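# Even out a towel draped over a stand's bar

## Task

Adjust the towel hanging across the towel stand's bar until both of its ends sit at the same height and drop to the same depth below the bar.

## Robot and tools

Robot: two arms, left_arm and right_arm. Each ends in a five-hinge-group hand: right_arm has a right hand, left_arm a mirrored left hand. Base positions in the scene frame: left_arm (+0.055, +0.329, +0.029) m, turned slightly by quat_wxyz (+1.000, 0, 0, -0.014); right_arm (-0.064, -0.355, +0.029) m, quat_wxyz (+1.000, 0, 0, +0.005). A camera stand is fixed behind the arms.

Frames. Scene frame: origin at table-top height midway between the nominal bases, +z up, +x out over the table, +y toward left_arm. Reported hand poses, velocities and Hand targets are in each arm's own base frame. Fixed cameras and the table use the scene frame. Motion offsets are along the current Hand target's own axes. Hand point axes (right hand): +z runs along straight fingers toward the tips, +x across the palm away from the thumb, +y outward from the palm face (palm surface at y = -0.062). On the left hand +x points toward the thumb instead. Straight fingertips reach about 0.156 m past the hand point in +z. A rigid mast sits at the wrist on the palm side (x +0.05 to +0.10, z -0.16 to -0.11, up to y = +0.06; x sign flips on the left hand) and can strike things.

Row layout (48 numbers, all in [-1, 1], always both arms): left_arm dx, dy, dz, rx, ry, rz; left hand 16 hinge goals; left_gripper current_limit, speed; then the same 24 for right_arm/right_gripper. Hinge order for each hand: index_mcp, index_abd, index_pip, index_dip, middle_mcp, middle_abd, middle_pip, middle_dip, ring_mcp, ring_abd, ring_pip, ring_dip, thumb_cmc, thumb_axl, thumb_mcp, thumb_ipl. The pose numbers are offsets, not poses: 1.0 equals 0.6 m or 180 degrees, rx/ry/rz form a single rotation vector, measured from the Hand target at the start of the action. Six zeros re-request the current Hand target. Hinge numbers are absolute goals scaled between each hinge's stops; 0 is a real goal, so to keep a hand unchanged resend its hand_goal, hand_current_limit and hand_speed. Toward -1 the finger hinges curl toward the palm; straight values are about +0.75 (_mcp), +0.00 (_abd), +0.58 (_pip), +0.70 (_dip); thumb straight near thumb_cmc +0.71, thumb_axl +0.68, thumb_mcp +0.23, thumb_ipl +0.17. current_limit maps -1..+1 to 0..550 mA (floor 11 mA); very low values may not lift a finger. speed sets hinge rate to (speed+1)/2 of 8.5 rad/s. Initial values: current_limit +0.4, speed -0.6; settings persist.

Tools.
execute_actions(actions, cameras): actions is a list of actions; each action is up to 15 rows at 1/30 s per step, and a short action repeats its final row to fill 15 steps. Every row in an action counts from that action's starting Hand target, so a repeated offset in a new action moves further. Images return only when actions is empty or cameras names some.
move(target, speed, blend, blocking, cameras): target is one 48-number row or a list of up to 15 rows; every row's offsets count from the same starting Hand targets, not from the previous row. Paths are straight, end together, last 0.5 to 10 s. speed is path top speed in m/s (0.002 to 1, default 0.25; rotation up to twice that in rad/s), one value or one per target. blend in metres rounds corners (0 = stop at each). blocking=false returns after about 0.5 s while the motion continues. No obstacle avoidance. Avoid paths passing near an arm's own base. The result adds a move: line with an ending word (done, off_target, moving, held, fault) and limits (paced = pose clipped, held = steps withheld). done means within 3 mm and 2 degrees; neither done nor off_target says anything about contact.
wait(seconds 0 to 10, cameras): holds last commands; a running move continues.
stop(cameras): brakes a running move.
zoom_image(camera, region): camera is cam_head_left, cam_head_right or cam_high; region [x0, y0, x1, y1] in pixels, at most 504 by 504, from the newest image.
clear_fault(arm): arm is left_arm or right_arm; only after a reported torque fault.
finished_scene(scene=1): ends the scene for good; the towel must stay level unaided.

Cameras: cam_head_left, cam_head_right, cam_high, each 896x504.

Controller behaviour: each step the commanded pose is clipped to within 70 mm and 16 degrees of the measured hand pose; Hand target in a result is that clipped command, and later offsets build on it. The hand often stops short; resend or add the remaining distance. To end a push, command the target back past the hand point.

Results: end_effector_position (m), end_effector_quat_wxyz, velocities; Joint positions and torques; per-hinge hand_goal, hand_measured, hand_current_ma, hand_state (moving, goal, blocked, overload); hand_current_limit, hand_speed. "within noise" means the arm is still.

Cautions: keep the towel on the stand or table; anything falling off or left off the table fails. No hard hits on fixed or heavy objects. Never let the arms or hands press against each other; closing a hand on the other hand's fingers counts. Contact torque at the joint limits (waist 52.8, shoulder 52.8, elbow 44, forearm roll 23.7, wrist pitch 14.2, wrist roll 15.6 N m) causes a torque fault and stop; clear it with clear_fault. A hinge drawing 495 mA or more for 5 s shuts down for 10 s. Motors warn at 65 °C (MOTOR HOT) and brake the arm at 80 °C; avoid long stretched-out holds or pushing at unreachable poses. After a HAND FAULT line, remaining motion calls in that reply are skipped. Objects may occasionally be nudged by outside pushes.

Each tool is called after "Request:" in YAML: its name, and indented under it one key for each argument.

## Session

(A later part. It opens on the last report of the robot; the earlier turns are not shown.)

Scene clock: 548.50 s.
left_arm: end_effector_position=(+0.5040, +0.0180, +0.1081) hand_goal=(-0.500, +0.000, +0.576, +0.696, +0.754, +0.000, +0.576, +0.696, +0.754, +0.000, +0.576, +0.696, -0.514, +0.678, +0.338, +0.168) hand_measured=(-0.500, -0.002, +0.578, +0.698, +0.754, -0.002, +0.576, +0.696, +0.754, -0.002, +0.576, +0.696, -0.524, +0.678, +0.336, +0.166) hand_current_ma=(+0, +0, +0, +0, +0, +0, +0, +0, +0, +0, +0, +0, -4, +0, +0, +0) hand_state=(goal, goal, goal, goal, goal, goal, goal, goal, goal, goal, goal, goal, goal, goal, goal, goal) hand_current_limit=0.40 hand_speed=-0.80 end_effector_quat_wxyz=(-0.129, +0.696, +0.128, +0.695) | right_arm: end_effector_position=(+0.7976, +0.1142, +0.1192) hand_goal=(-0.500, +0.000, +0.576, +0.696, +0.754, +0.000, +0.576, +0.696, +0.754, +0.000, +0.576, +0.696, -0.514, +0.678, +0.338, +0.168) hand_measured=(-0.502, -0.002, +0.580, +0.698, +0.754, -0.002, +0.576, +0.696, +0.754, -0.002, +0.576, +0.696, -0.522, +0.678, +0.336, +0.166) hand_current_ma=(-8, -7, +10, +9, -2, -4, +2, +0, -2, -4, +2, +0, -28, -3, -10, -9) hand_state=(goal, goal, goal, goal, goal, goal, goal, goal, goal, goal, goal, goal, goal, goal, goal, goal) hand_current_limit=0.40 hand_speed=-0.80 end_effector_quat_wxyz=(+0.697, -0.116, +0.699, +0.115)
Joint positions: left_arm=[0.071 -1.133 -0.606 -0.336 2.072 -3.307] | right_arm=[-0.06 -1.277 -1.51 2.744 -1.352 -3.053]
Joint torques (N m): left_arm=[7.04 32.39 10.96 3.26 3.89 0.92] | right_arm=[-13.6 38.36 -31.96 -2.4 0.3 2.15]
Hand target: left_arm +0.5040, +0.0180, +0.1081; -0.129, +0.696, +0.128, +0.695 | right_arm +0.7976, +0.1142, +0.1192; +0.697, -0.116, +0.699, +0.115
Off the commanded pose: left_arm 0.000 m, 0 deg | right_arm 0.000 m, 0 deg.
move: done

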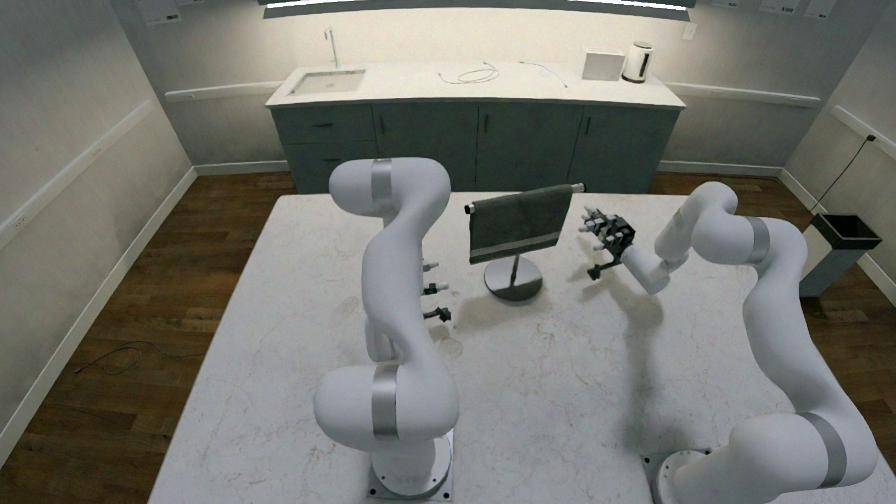

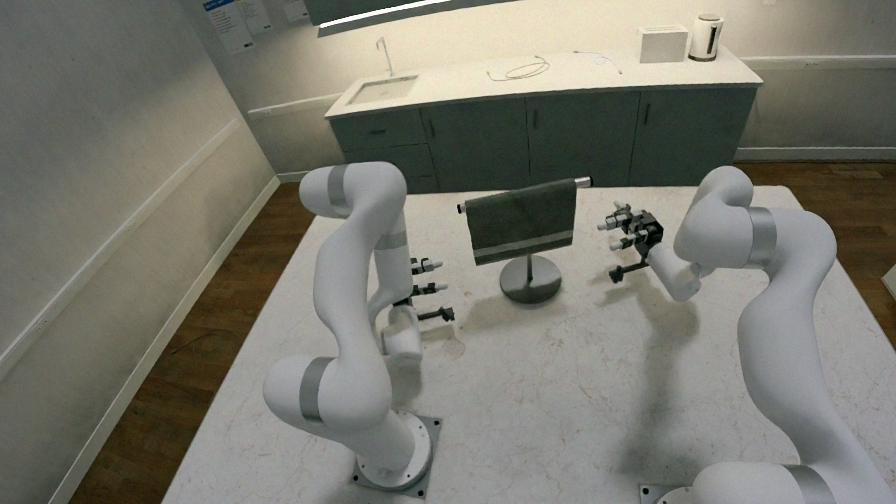

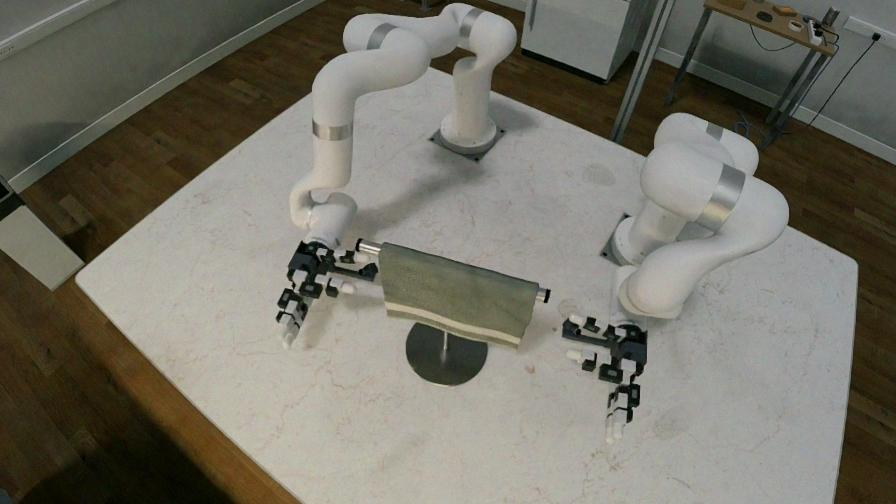

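Request:
move:
  target: [0,0.135,0,0,0,0,-0.4795,0,0.5766,0.6957,0.754,0,0.576,0.696,0.754,0,0.576,0.696,-0.514,0.678,0.337,0.168,0.4,-0.8,0.0133,0.12,0,0,0,0,-0.4795,0,0.5766,0.6957,0.754,0,0.576,0.696,0.754,0,0.576,0.696,-0.514,0.678,0.337,0.168,0.4,-0.8]
  speed: 0.15
  cameras: ["all"]

Request:
zoom_image:
  camera: "cam_head_left"
  region: [530, 180, 610, 280]

Request:
zoom_image:
  camera: "cam_head_right"
  region: [540, 180, 620, 280]

Request:
zoom_image:
  camera: "cam_head_right"
  region: [430, 200, 500, 300]

Request:
zoom_image:
  camera: "cam_high"
  region: [340, 235, 420, 345]

Request:
zoom_image:
  camera: "cam_high"
  region: [490, 280, 570, 380]

Scene clock: 562.67 s.
left_arm: end_effector_position=(+0.5329, -0.0576, +0.1081) hand_goal=(-0.480, +0.000, +0.576, +0.696, +0.754, +0.000, +0.576, +0.696, +0.754, +0.000, +0.576, +0.696, -0.514, +0.678, +0.338, +0.168) hand_measured=(-0.482, -0.002, +0.578, +0.698, +0.754, -0.002, +0.576, +0.696, +0.754, -0.002, +0.576, +0.696, -0.524, +0.678, +0.336, +0.166) hand_current_ma=(+0, +0, +0, +0, +0, +0, +0, +0, +0, +0, +0, +0, -4, +0, +0, +0) hand_state=(goal, goal, goal, goal, goal, goal, goal, goal, goal, goal, goal, goal, goal, goal, goal, goal) hand_current_limit=0.40 hand_speed=-0.80 end_effector_quat_wxyz=(-0.129, +0.696, +0.128, +0.695) | right_arm: end_effector_position=(+0.7744, +0.1823, +0.1111) hand_goal=(-0.480, +0.000, +0.576, +0.696, +0.754, +0.000, +0.576, +0.696, +0.754, +0.000, +0.576, +0.696, -0.514, +0.678, +0.338, +0.168) hand_measured=(-0.482, -0.002, +0.578, +0.698, +0.754, -0.002, +0.576, +0.696, +0.754, -0.002, +0.576, +0.696, -0.522, +0.678, +0.336, +0.166) hand_current_ma=(-10, -7, +10, +9, -1, -4, +2, +0, -2, -4, +2, +0, -28, -3, -10, -9) hand_state=(goal, goal, goal, goal, goal, goal, goal, goal, goal, goal, goal, goal, goal, goal, goal, goal) hand_current_limit=0.40 hand_speed=-0.80 end_effector_quat_wxyz=(+0.697, -0.116, +0.699, +0.115)
Joint positions: left_arm=[-0.188 -1.118 -0.672 -0.6 1.946 -3.386] | right_arm=[0.052 -1.263 -1.44 2.862 -1.398 -3.094]
Joint torques (N m): left_arm=[-6.9 65.17 -10.94 -3.78 0.09 -1.44] | right_arm=[13.62 59.41 -9.95 2.3 -3.02 -1.72]
Hand target: left_arm +0.5329, -0.0576, +0.1081; -0.129, +0.696, +0.128, +0.695 | right_arm +0.7744, +0.1824, +0.1111; +0.697, -0.116, +0.699, +0.115
Off the commanded pose: left_arm 0.000 m, 0 deg | right_arm 0.000 m, 0 deg.
move: done

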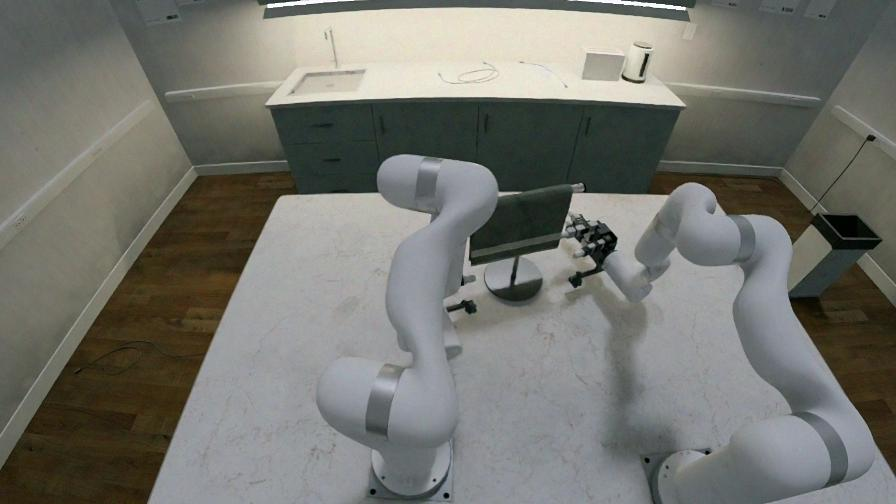

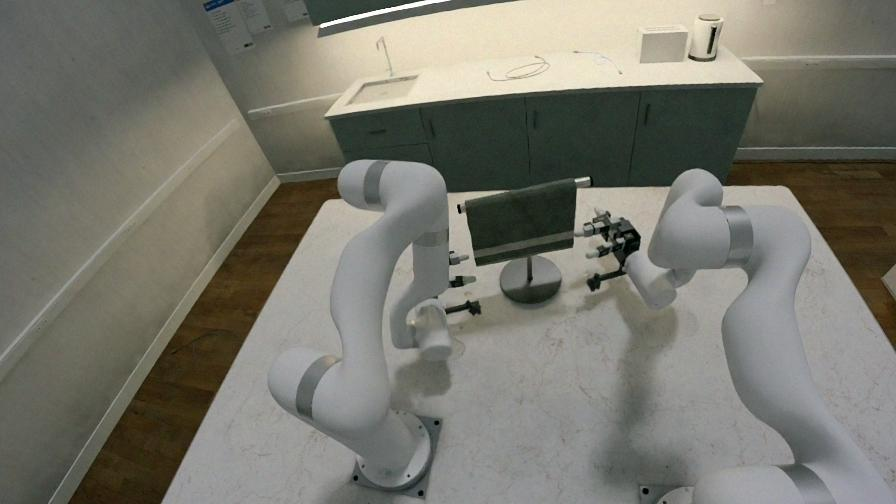

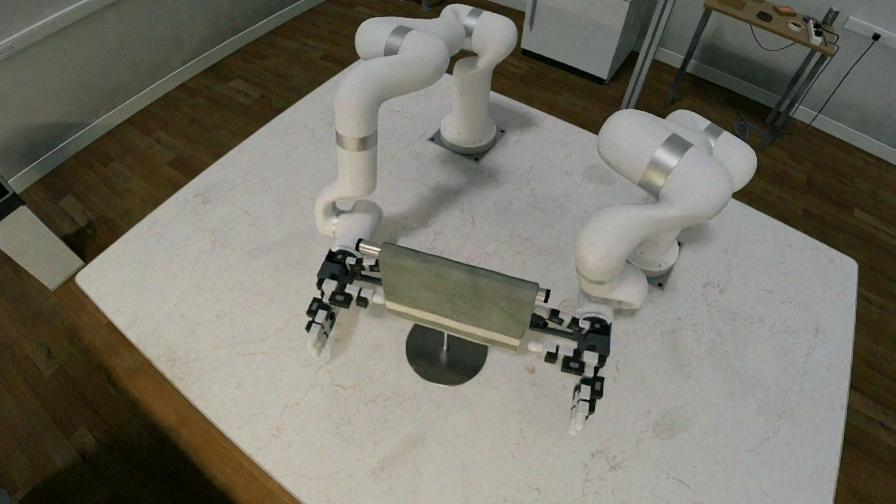

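Scaled by 5.040.

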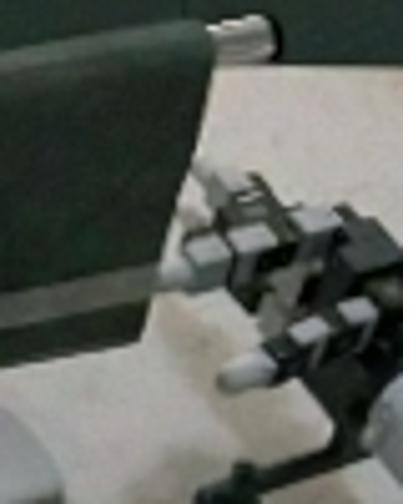

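Scaled by 5.040.

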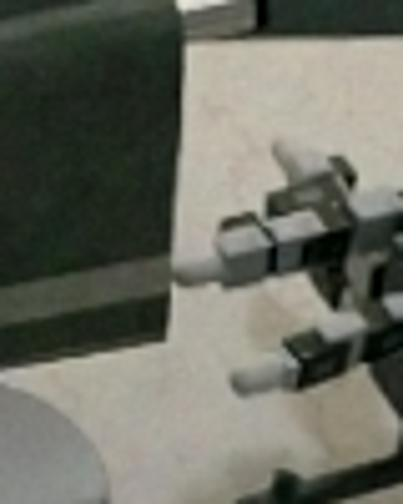

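Scaled by 5.040.

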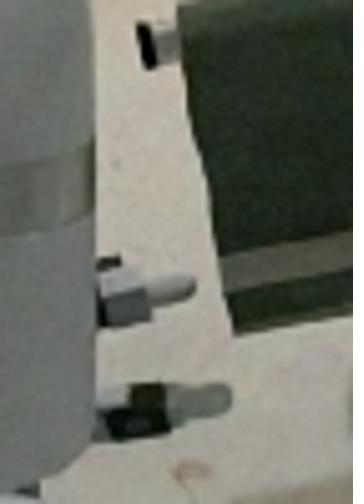

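Scaled by 4.582.

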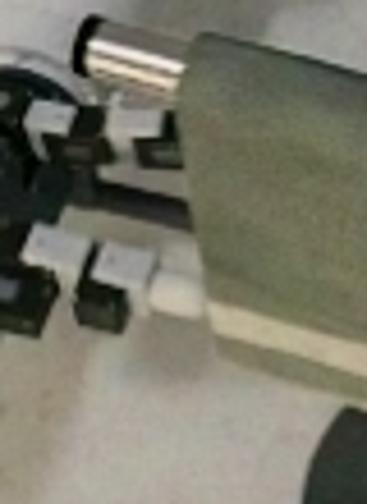

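Scaled by 5.040.

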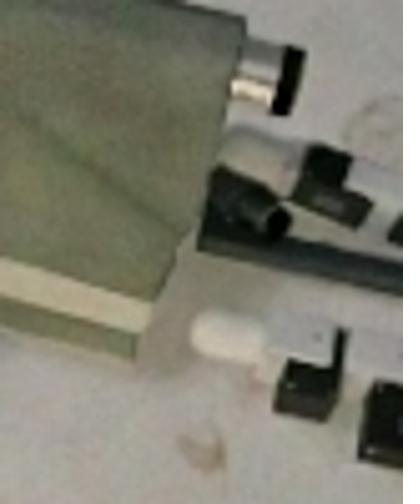

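Request:
move:
  target:
    - [0,0,-0.0183,0,0,0,-0.4795,0,0.5766,0.6957,0.754,0,0.576,0.696,0.754,0,0.576,0.696,-0.514,0.678,0.337,0.168,0.4,-0.8,0,0,0,0,0,0,-0.4795,0,0.5766,0.6957,0.754,0,0.576,0.696,0.754,0,0.576,0.696,-0.514,0.678,0.337,0.168,0.4,-0.8]
    - [0,0.0817,-0.0183,0,0,0,-0.4795,0,0.5766,0.6957,0.754,0,0.576,0.696,0.754,0,0.576,0.696,-0.514,0.678,0.337,0.168,0.4,-0.8,0,0.0733,0,0,0,0,-0.4795,0,0.5766,0.6957,0.754,0,0.576,0.696,0.754,0,0.576,0.696,-0.514,0.678,0.337,0.168,0.4,-0.8]
  speed: 0.08
  cameras: ["all"]

Request:
zoom_image:
  camera: "cam_head_right"
  region: [430, 170, 630, 300]

Request:
zoom_image:
  camera: "cam_head_left"
  region: [440, 170, 640, 300]

Request:
zoom_image:
  camera: "cam_high"
  region: [340, 220, 580, 380]

Scene clock: 579.57 s.
left_arm: end_effector_position=(+0.5401, -0.1073, +0.1080) hand_goal=(-0.480, +0.000, +0.576, +0.696, +0.754, +0.000, +0.576, +0.696, +0.754, +0.000, +0.576, +0.696, -0.514, +0.678, +0.338, +0.168) hand_measured=(-0.482, -0.002, +0.578, +0.698, +0.754, -0.002, +0.576, +0.696, +0.754, -0.002, +0.576, +0.696, -0.524, +0.678, +0.336, +0.166) hand_current_ma=(+0, +0, +0, +0, +0, +0, +0, +0, +0, +0, +0, +0, -4, +0, +0, +0) hand_state=(goal, goal, goal, goal, goal, goal, goal, goal, goal, goal, goal, goal, goal, goal, goal, goal) hand_current_limit=0.40 hand_speed=-0.80 end_effector_quat_wxyz=(-0.129, +0.696, +0.128, +0.695) | right_arm: end_effector_position=(+0.7602, +0.2240, +0.1110) hand_goal=(-0.480, +0.000, +0.576, +0.696, +0.754, +0.000, +0.576, +0.696, +0.754, +0.000, +0.576, +0.696, -0.514, +0.678, +0.338, +0.168) hand_measured=(-0.482, -0.002, +0.578, +0.698, +0.754, -0.002, +0.576, +0.696, +0.754, -0.002, +0.576, +0.696, -0.522, +0.678, +0.336, +0.166) hand_current_ma=(-10, -7, +10, +9, -1, -4, +2, +0, -2, -4, +2, +0, -28, -3, -10, -9) hand_state=(goal, goal, goal, goal, goal, goal, goal, goal, goal, goal, goal, goal, goal, goal, goal, goal) hand_current_limit=0.40 hand_speed=-0.80 end_effector_quat_wxyz=(+0.697, -0.116, +0.699, +0.115)
Joint positions: left_arm=[-0.336 -1.113 -0.713 -0.741 1.872 -3.406] | right_arm=[0.125 -1.25 -1.404 2.936 -1.417 -3.112]
Joint torques (N m): left_arm=[-5.28 67.07 -11.05 -4.61 0.24 0.89] | right_arm=[14.58 58.57 -9.53 1.92 -3.09 -1.68]
Hand target: left_arm +0.5401, -0.1073, +0.1080; -0.129, +0.696, +0.128, +0.695 | right_arm +0.7602, +0.2240, +0.1110; +0.697, -0.116, +0.699, +0.115
Off the commanded pose: left_arm 0.000 m, 0 deg | right_arm 0.000 m, 0 deg.
move: done

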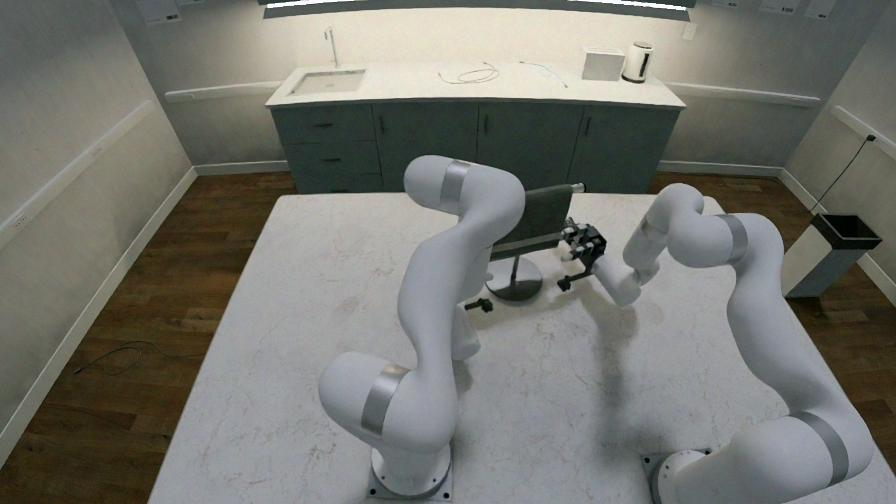

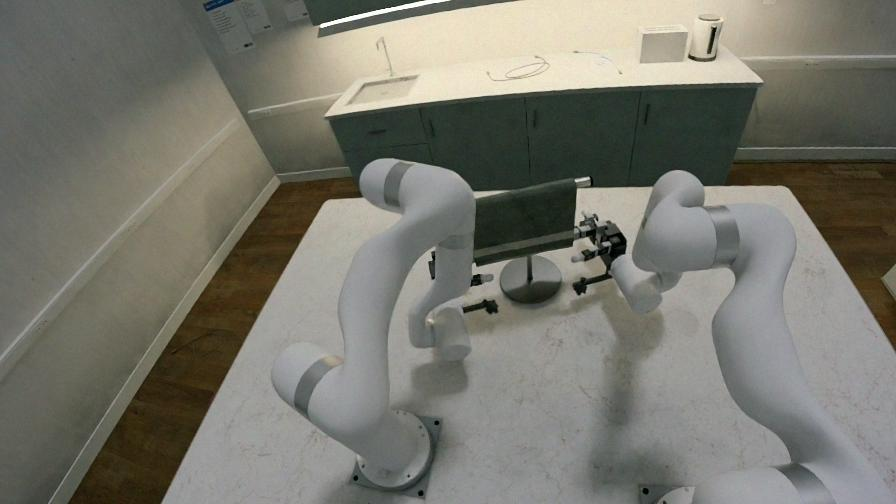

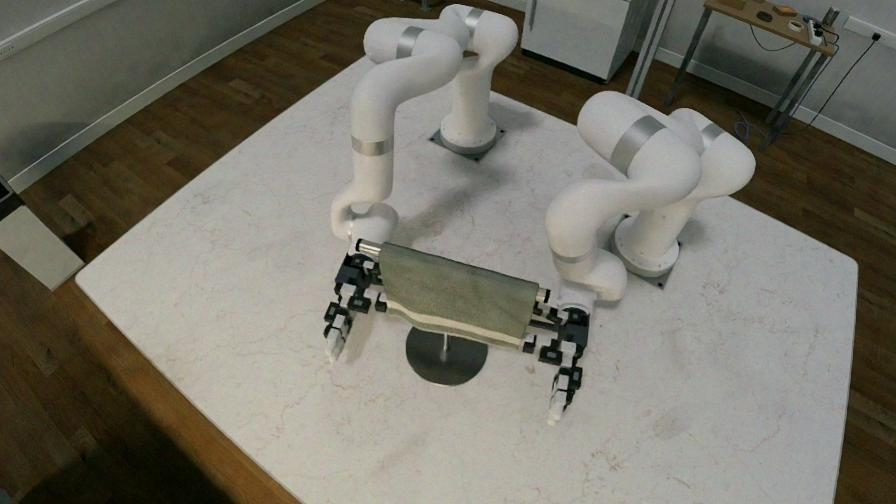

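Scaled by 2.520.

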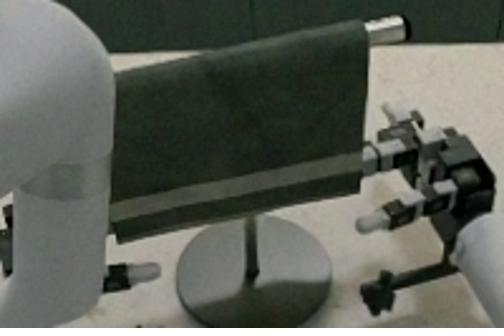

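Scaled by 2.520.

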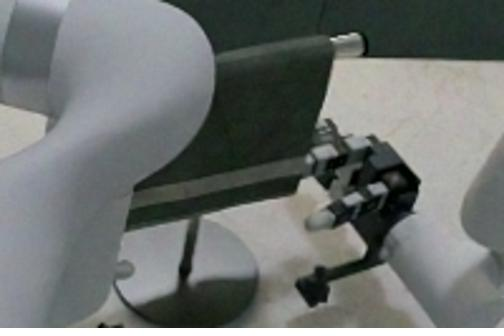

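Scaled by 2.100.

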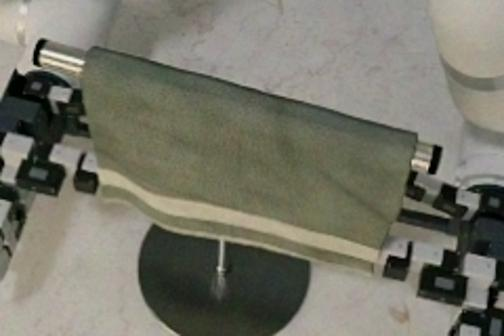

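Request:
move:
  target:
    - [0,0,0,0,0,0,-0.62,0,0.5766,0.6957,0.754,0,0.576,0.696,0.754,0,0.576,0.696,-0.514,0.678,-0.22,-0.06,0.7,-0.8,0,0,0,0,0,0,-0.62,0,0.5766,0.6957,0.754,0,0.576,0.696,0.754,0,0.576,0.696,-0.514,0.678,-0.22,-0.06,0.7,-0.8]
    - [-0.0167,0,0,0,0,0,-0.62,0,0.5766,0.6957,0.754,0,0.576,0.696,0.754,0,0.576,0.696,-0.514,0.678,-0.22,-0.06,0.7,-0.8,0.0233,0,0,0,0,0,-0.62,0,0.5766,0.6957,0.754,0,0.576,0.696,0.754,0,0.576,0.696,-0.514,0.678,-0.22,-0.06,0.7,-0.8]
  speed: 0.04
  cameras: ["all"]

Request:
zoom_image:
  camera: "cam_head_right"
  region: [430, 170, 630, 300]

Request:
zoom_image:
  camera: "cam_high"
  region: [340, 220, 580, 380]

Scene clock: 593.07 s.
left_arm: end_effector_position=(+0.5401, -0.1073, +0.0980) hand_goal=(-0.620, +0.000, +0.576, +0.696, +0.754, +0.000, +0.576, +0.696, +0.754, +0.000, +0.576, +0.696, -0.514, +0.678, -0.220, -0.060) hand_measured=(-0.570, -0.002, +0.610, +0.706, +0.754, -0.002, +0.576, +0.696, +0.754, -0.002, +0.576, +0.696, -0.526, +0.678, +0.058, -0.030) hand_current_ma=(+69, +0, +32, +4, +0, +0, +0, +0, +0, +0, +0, +0, -5, +0, +467, +41) hand_state=(blocked, goal, blocked, goal, goal, goal, goal, goal, goal, goal, goal, goal, goal, goal, blocked, blocked) hand_current_limit=0.70 hand_speed=-0.80 end_effector_quat_wxyz=(-0.129, +0.696, +0.128, +0.695) | right_arm: end_effector_position=(+0.7602, +0.2240, +0.0971) hand_goal=(-0.620, +0.000, +0.576, +0.696, +0.754, +0.000, +0.576, +0.696, +0.754, +0.000, +0.576, +0.696, -0.514, +0.678, -0.220, -0.060) hand_measured=(-0.582, -0.002, +0.596, +0.702, +0.754, -0.002, +0.576, +0.696, +0.754, -0.002, +0.576, +0.696, -0.522, +0.678, +0.096, -0.036) hand_current_ma=(+167, -7, +78, +22, -1, -4, +2, +0, -2, -4, +2, +0, -31, -3, +468, +136) hand_state=(blocked, goal, goal, goal, goal, goal, goal, goal, goal, goal, goal, goal, goal, goal, blocked, blocked) hand_current_limit=0.70 hand_speed=-0.80 end_effector_quat_wxyz=(+0.697, -0.116, +0.699, +0.115)
Joint positions: left_arm=[-0.336 -1.142 -0.732 -0.744 1.88 -3.414] | right_arm=[0.125 -1.282 -1.427 2.936 -1.426 -3.114]
Joint torques (N m): left_arm=[-4.28 25.4 -10.73 -4.16 3.81 -1.45] | right_arm=[6.25 38.16 -29.62 2.16 -2.98 -1.72]
Hand target: left_arm +0.5401, -0.1073, +0.0980; -0.129, +0.696, +0.128, +0.695 | right_arm +0.7602, +0.2240, +0.0970; +0.697, -0.116, +0.699, +0.115
Off the commanded pose: left_arm 0.000 m, 0 deg | right_arm 0.000 m, 0 deg.
move: done

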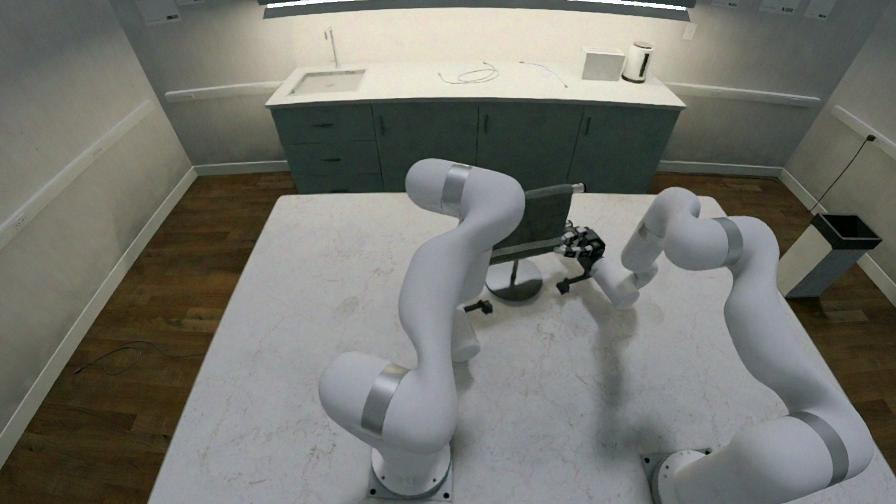

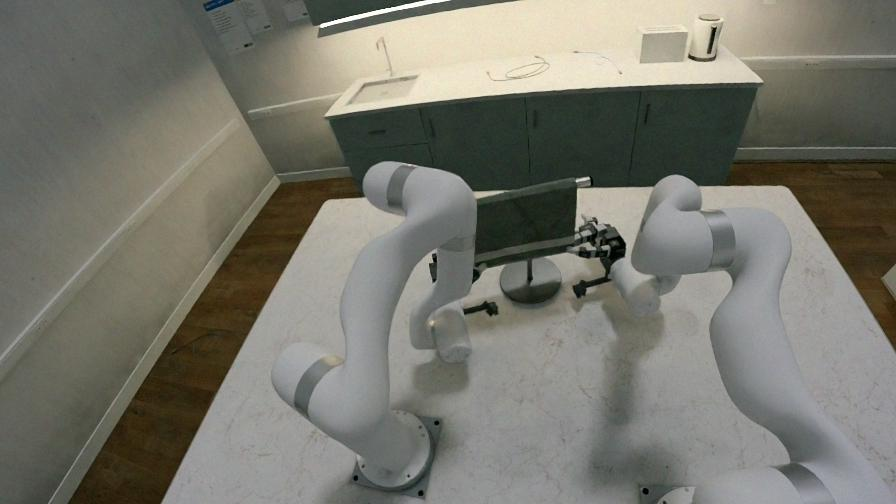

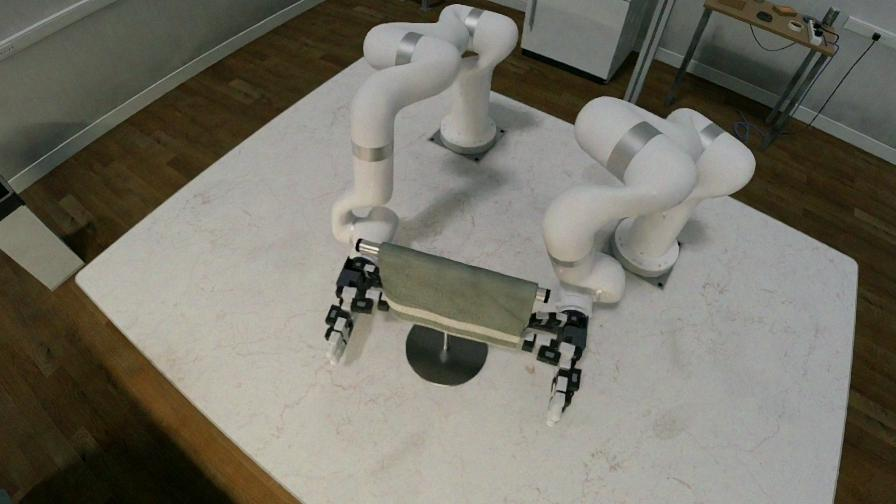

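Scaled by 2.520.

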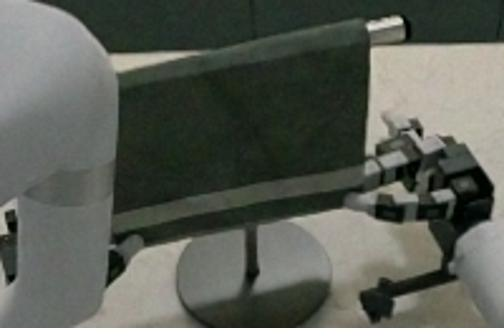

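Scaled by 2.100.

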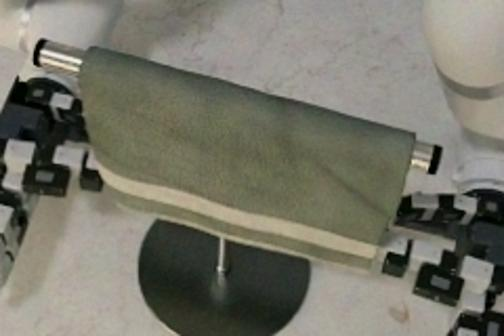

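Request:
move:
  target:
    - [0,0,0,0,0,0,-0.50,0,0.5766,0.6957,0.754,0,0.576,0.696,0.754,0,0.576,0.696,-0.514,0.678,0.337,0.168,0.4,-0.8,0,0,0,0,0,0,-0.50,0,0.5766,0.6957,0.754,0,0.576,0.696,0.754,0,0.576,0.696,-0.514,0.678,0.337,0.168,0.4,-0.8]
    - [0,-0.23,0,0,0,0,-0.50,0,0.5766,0.6957,0.754,0,0.576,0.696,0.754,0,0.576,0.696,-0.514,0.678,0.337,0.168,0.4,-0.8,0,-0.23,0,0,0,0,-0.50,0,0.5766,0.6957,0.754,0,0.576,0.696,0.754,0,0.576,0.696,-0.514,0.678,0.337,0.168,0.4,-0.8]
  speed: 0.12
  cameras: ["all"]

Request:
zoom_image:
  camera: "cam_head_left"
  region: [460, 180, 530, 280]

Request:
zoom_image:
  camera: "cam_head_left"
  region: [530, 180, 600, 280]

Request:
zoom_image:
  camera: "cam_head_right"
  region: [455, 180, 525, 280]

Request:
zoom_image:
  camera: "cam_head_right"
  region: [530, 170, 600, 270]

Request:
zoom_image:
  camera: "cam_high"
  region: [350, 230, 450, 350]

Request:
zoom_image:
  camera: "cam_high"
  region: [460, 260, 560, 380]

Scene clock: 608.63 s.
left_arm: end_effector_position=(+0.4909, +0.0216, +0.0981) hand_goal=(-0.500, +0.000, +0.576, +0.696, +0.754, +0.000, +0.576, +0.696, +0.754, +0.000, +0.576, +0.696, -0.514, +0.678, +0.338, +0.168) hand_measured=(-0.502, -0.002, +0.578, +0.698, +0.754, -0.002, +0.576, +0.696, +0.754, -0.002, +0.576, +0.696, -0.526, +0.678, +0.336, +0.166) hand_current_ma=(+0, +0, +0, +0, +0, +0, +0, +0, +0, +0, +0, +0, -5, +0, +0, +0) hand_state=(goal, goal, goal, goal, goal, goal, goal, goal, goal, goal, goal, goal, goal, goal, goal, goal) hand_current_limit=0.40 hand_speed=-0.80 end_effector_quat_wxyz=(-0.129, +0.696, +0.128, +0.695) | right_arm: end_effector_position=(+0.8046, +0.0933, +0.0972) hand_goal=(-0.500, +0.000, +0.576, +0.696, +0.754, +0.000, +0.576, +0.696, +0.754, +0.000, +0.576, +0.696, -0.514, +0.678, +0.338, +0.168) hand_measured=(-0.502, -0.002, +0.580, +0.698, +0.754, -0.002, +0.576, +0.696, +0.754, -0.002, +0.576, +0.696, -0.522, +0.678, +0.336, +0.166) hand_current_ma=(-9, -7, +10, +9, -1, -4, +2, +0, -2, -4, +2, +0, -31, -3, -10, -9) hand_state=(goal, goal, goal, goal, goal, goal, goal, goal, goal, goal, goal, goal, goal, goal, goal, goal) hand_current_limit=0.40 hand_speed=-0.80 end_effector_quat_wxyz=(+0.697, -0.116, +0.699, +0.115)
Joint positions: left_arm=[0.088 -1.172 -0.603 -0.325 2.116 -3.313] | right_arm=[-0.093 -1.339 -1.579 2.71 -1.35 -3.044]
Joint torques (N m): left_arm=[6.78 29.82 11.93 3.37 3.85 1] | right_arm=[-13.33 39.46 -32.24 -2.51 0.33 2.09]
Hand target: left_arm +0.4909, +0.0216, +0.0981; -0.129, +0.696, +0.128, +0.695 | right_arm +0.8046, +0.0933, +0.0972; +0.697, -0.116, +0.699, +0.115
Off the commanded pose: left_arm 0.000 m, 0 deg | right_arm 0.000 m, 0 deg.
move: done

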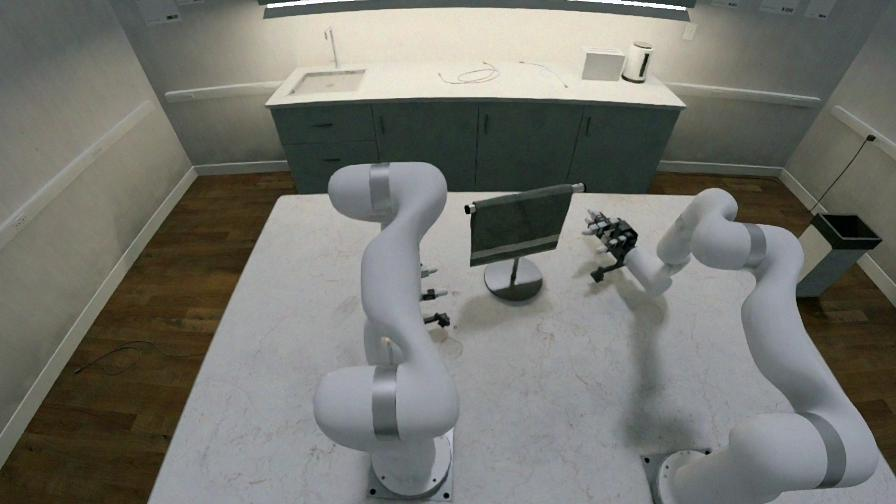

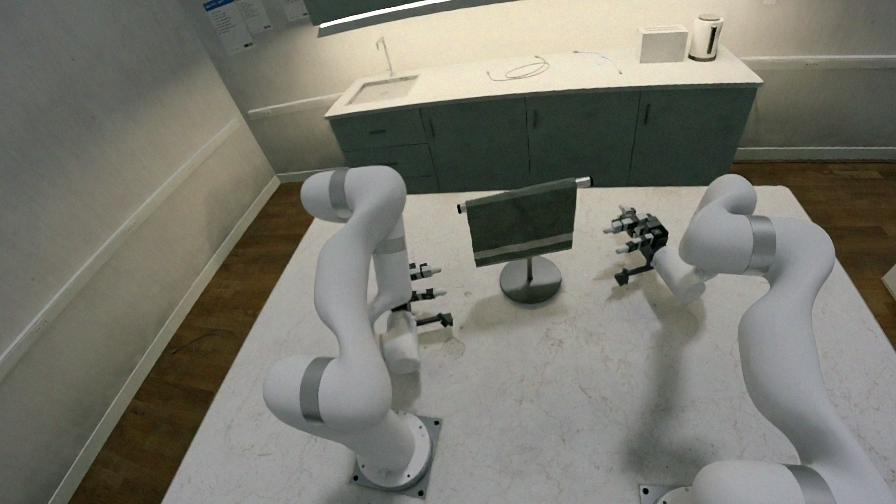

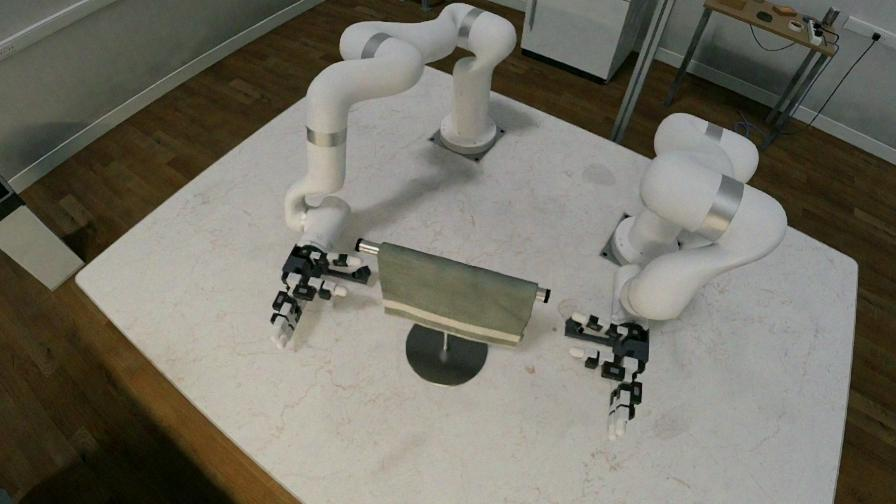

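Scaled by 5.040.

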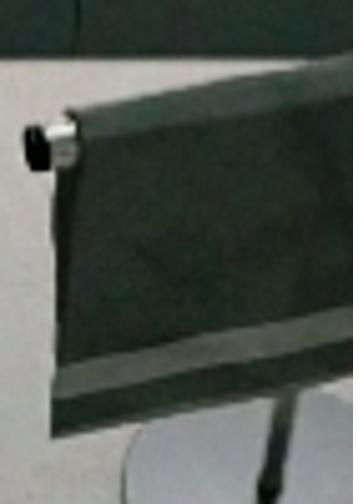

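Scaled by 5.040.

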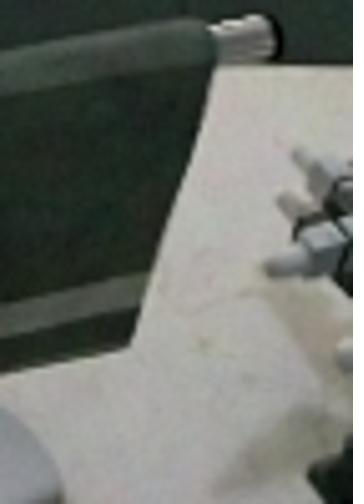

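Scaled by 5.040.

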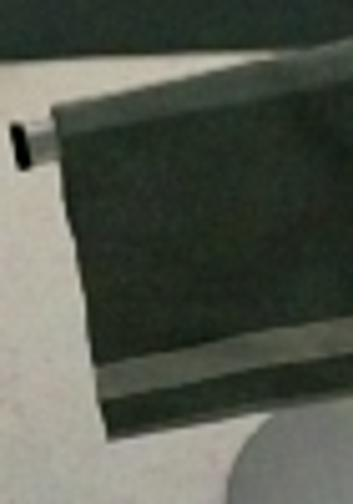

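Scaled by 5.040.

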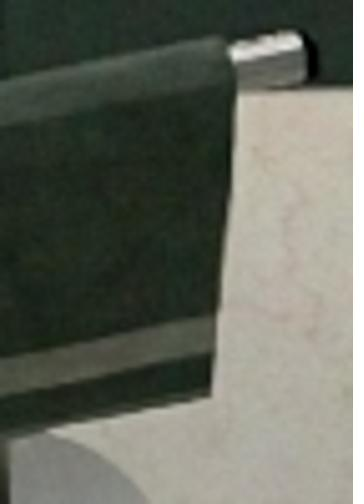

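Scaled by 4.200.

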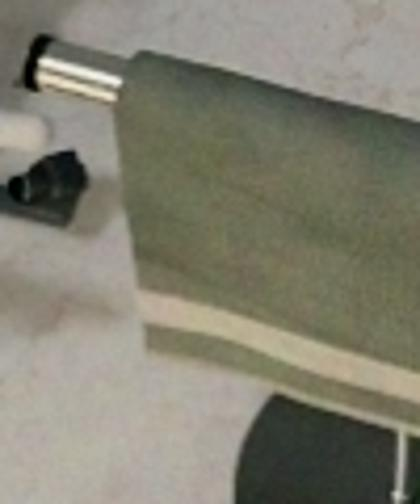

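Scaled by 4.200.

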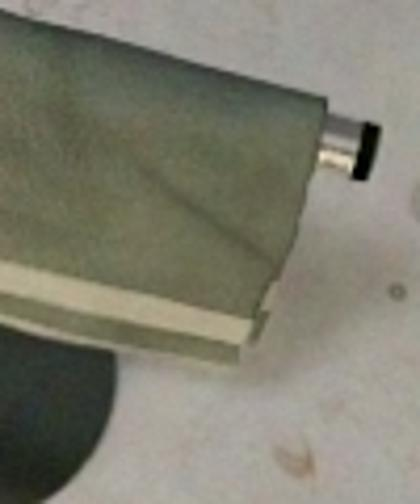

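Request:
zoom_image:
  camera: "cam_head_left"
  region: [483, 255, 545, 305]

Request:
zoom_image:
  camera: "cam_head_right"
  region: [498, 255, 564, 308]

Request:
zoom_image:
  camera: "cam_high"
  region: [500, 310, 540, 360]

Request:
zoom_image:
  camera: "cam_head_left"
  region: [462, 235, 492, 275]

Scaled by 8.129.

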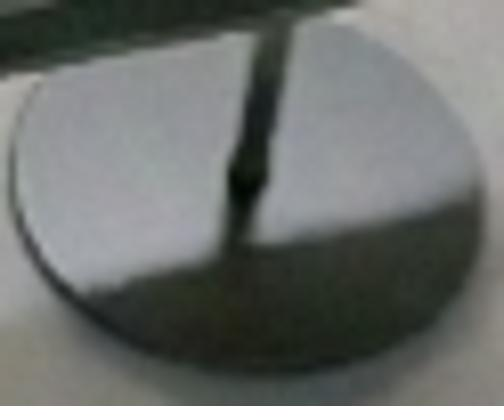

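Scaled by 7.636.

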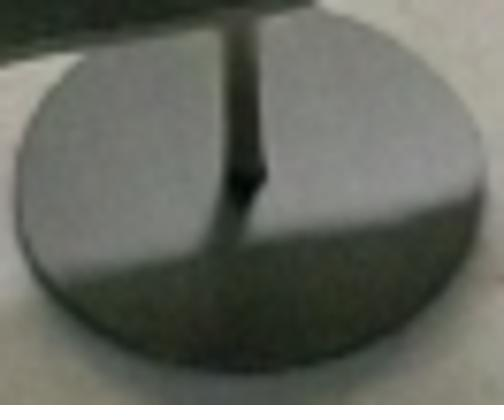

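Scaled by 10.080.

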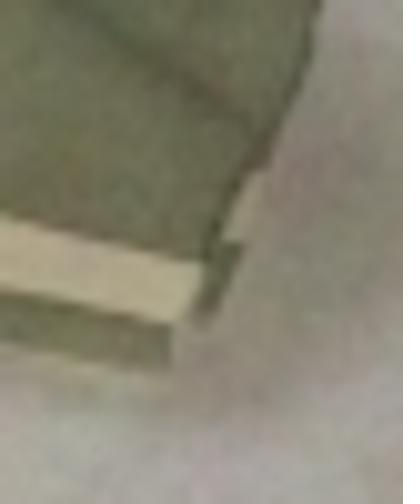

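Scaled by 12.600.

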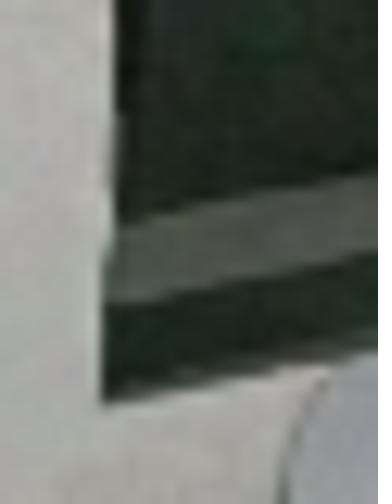

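Request:
finished_scene:

The scene is finished: the task was done.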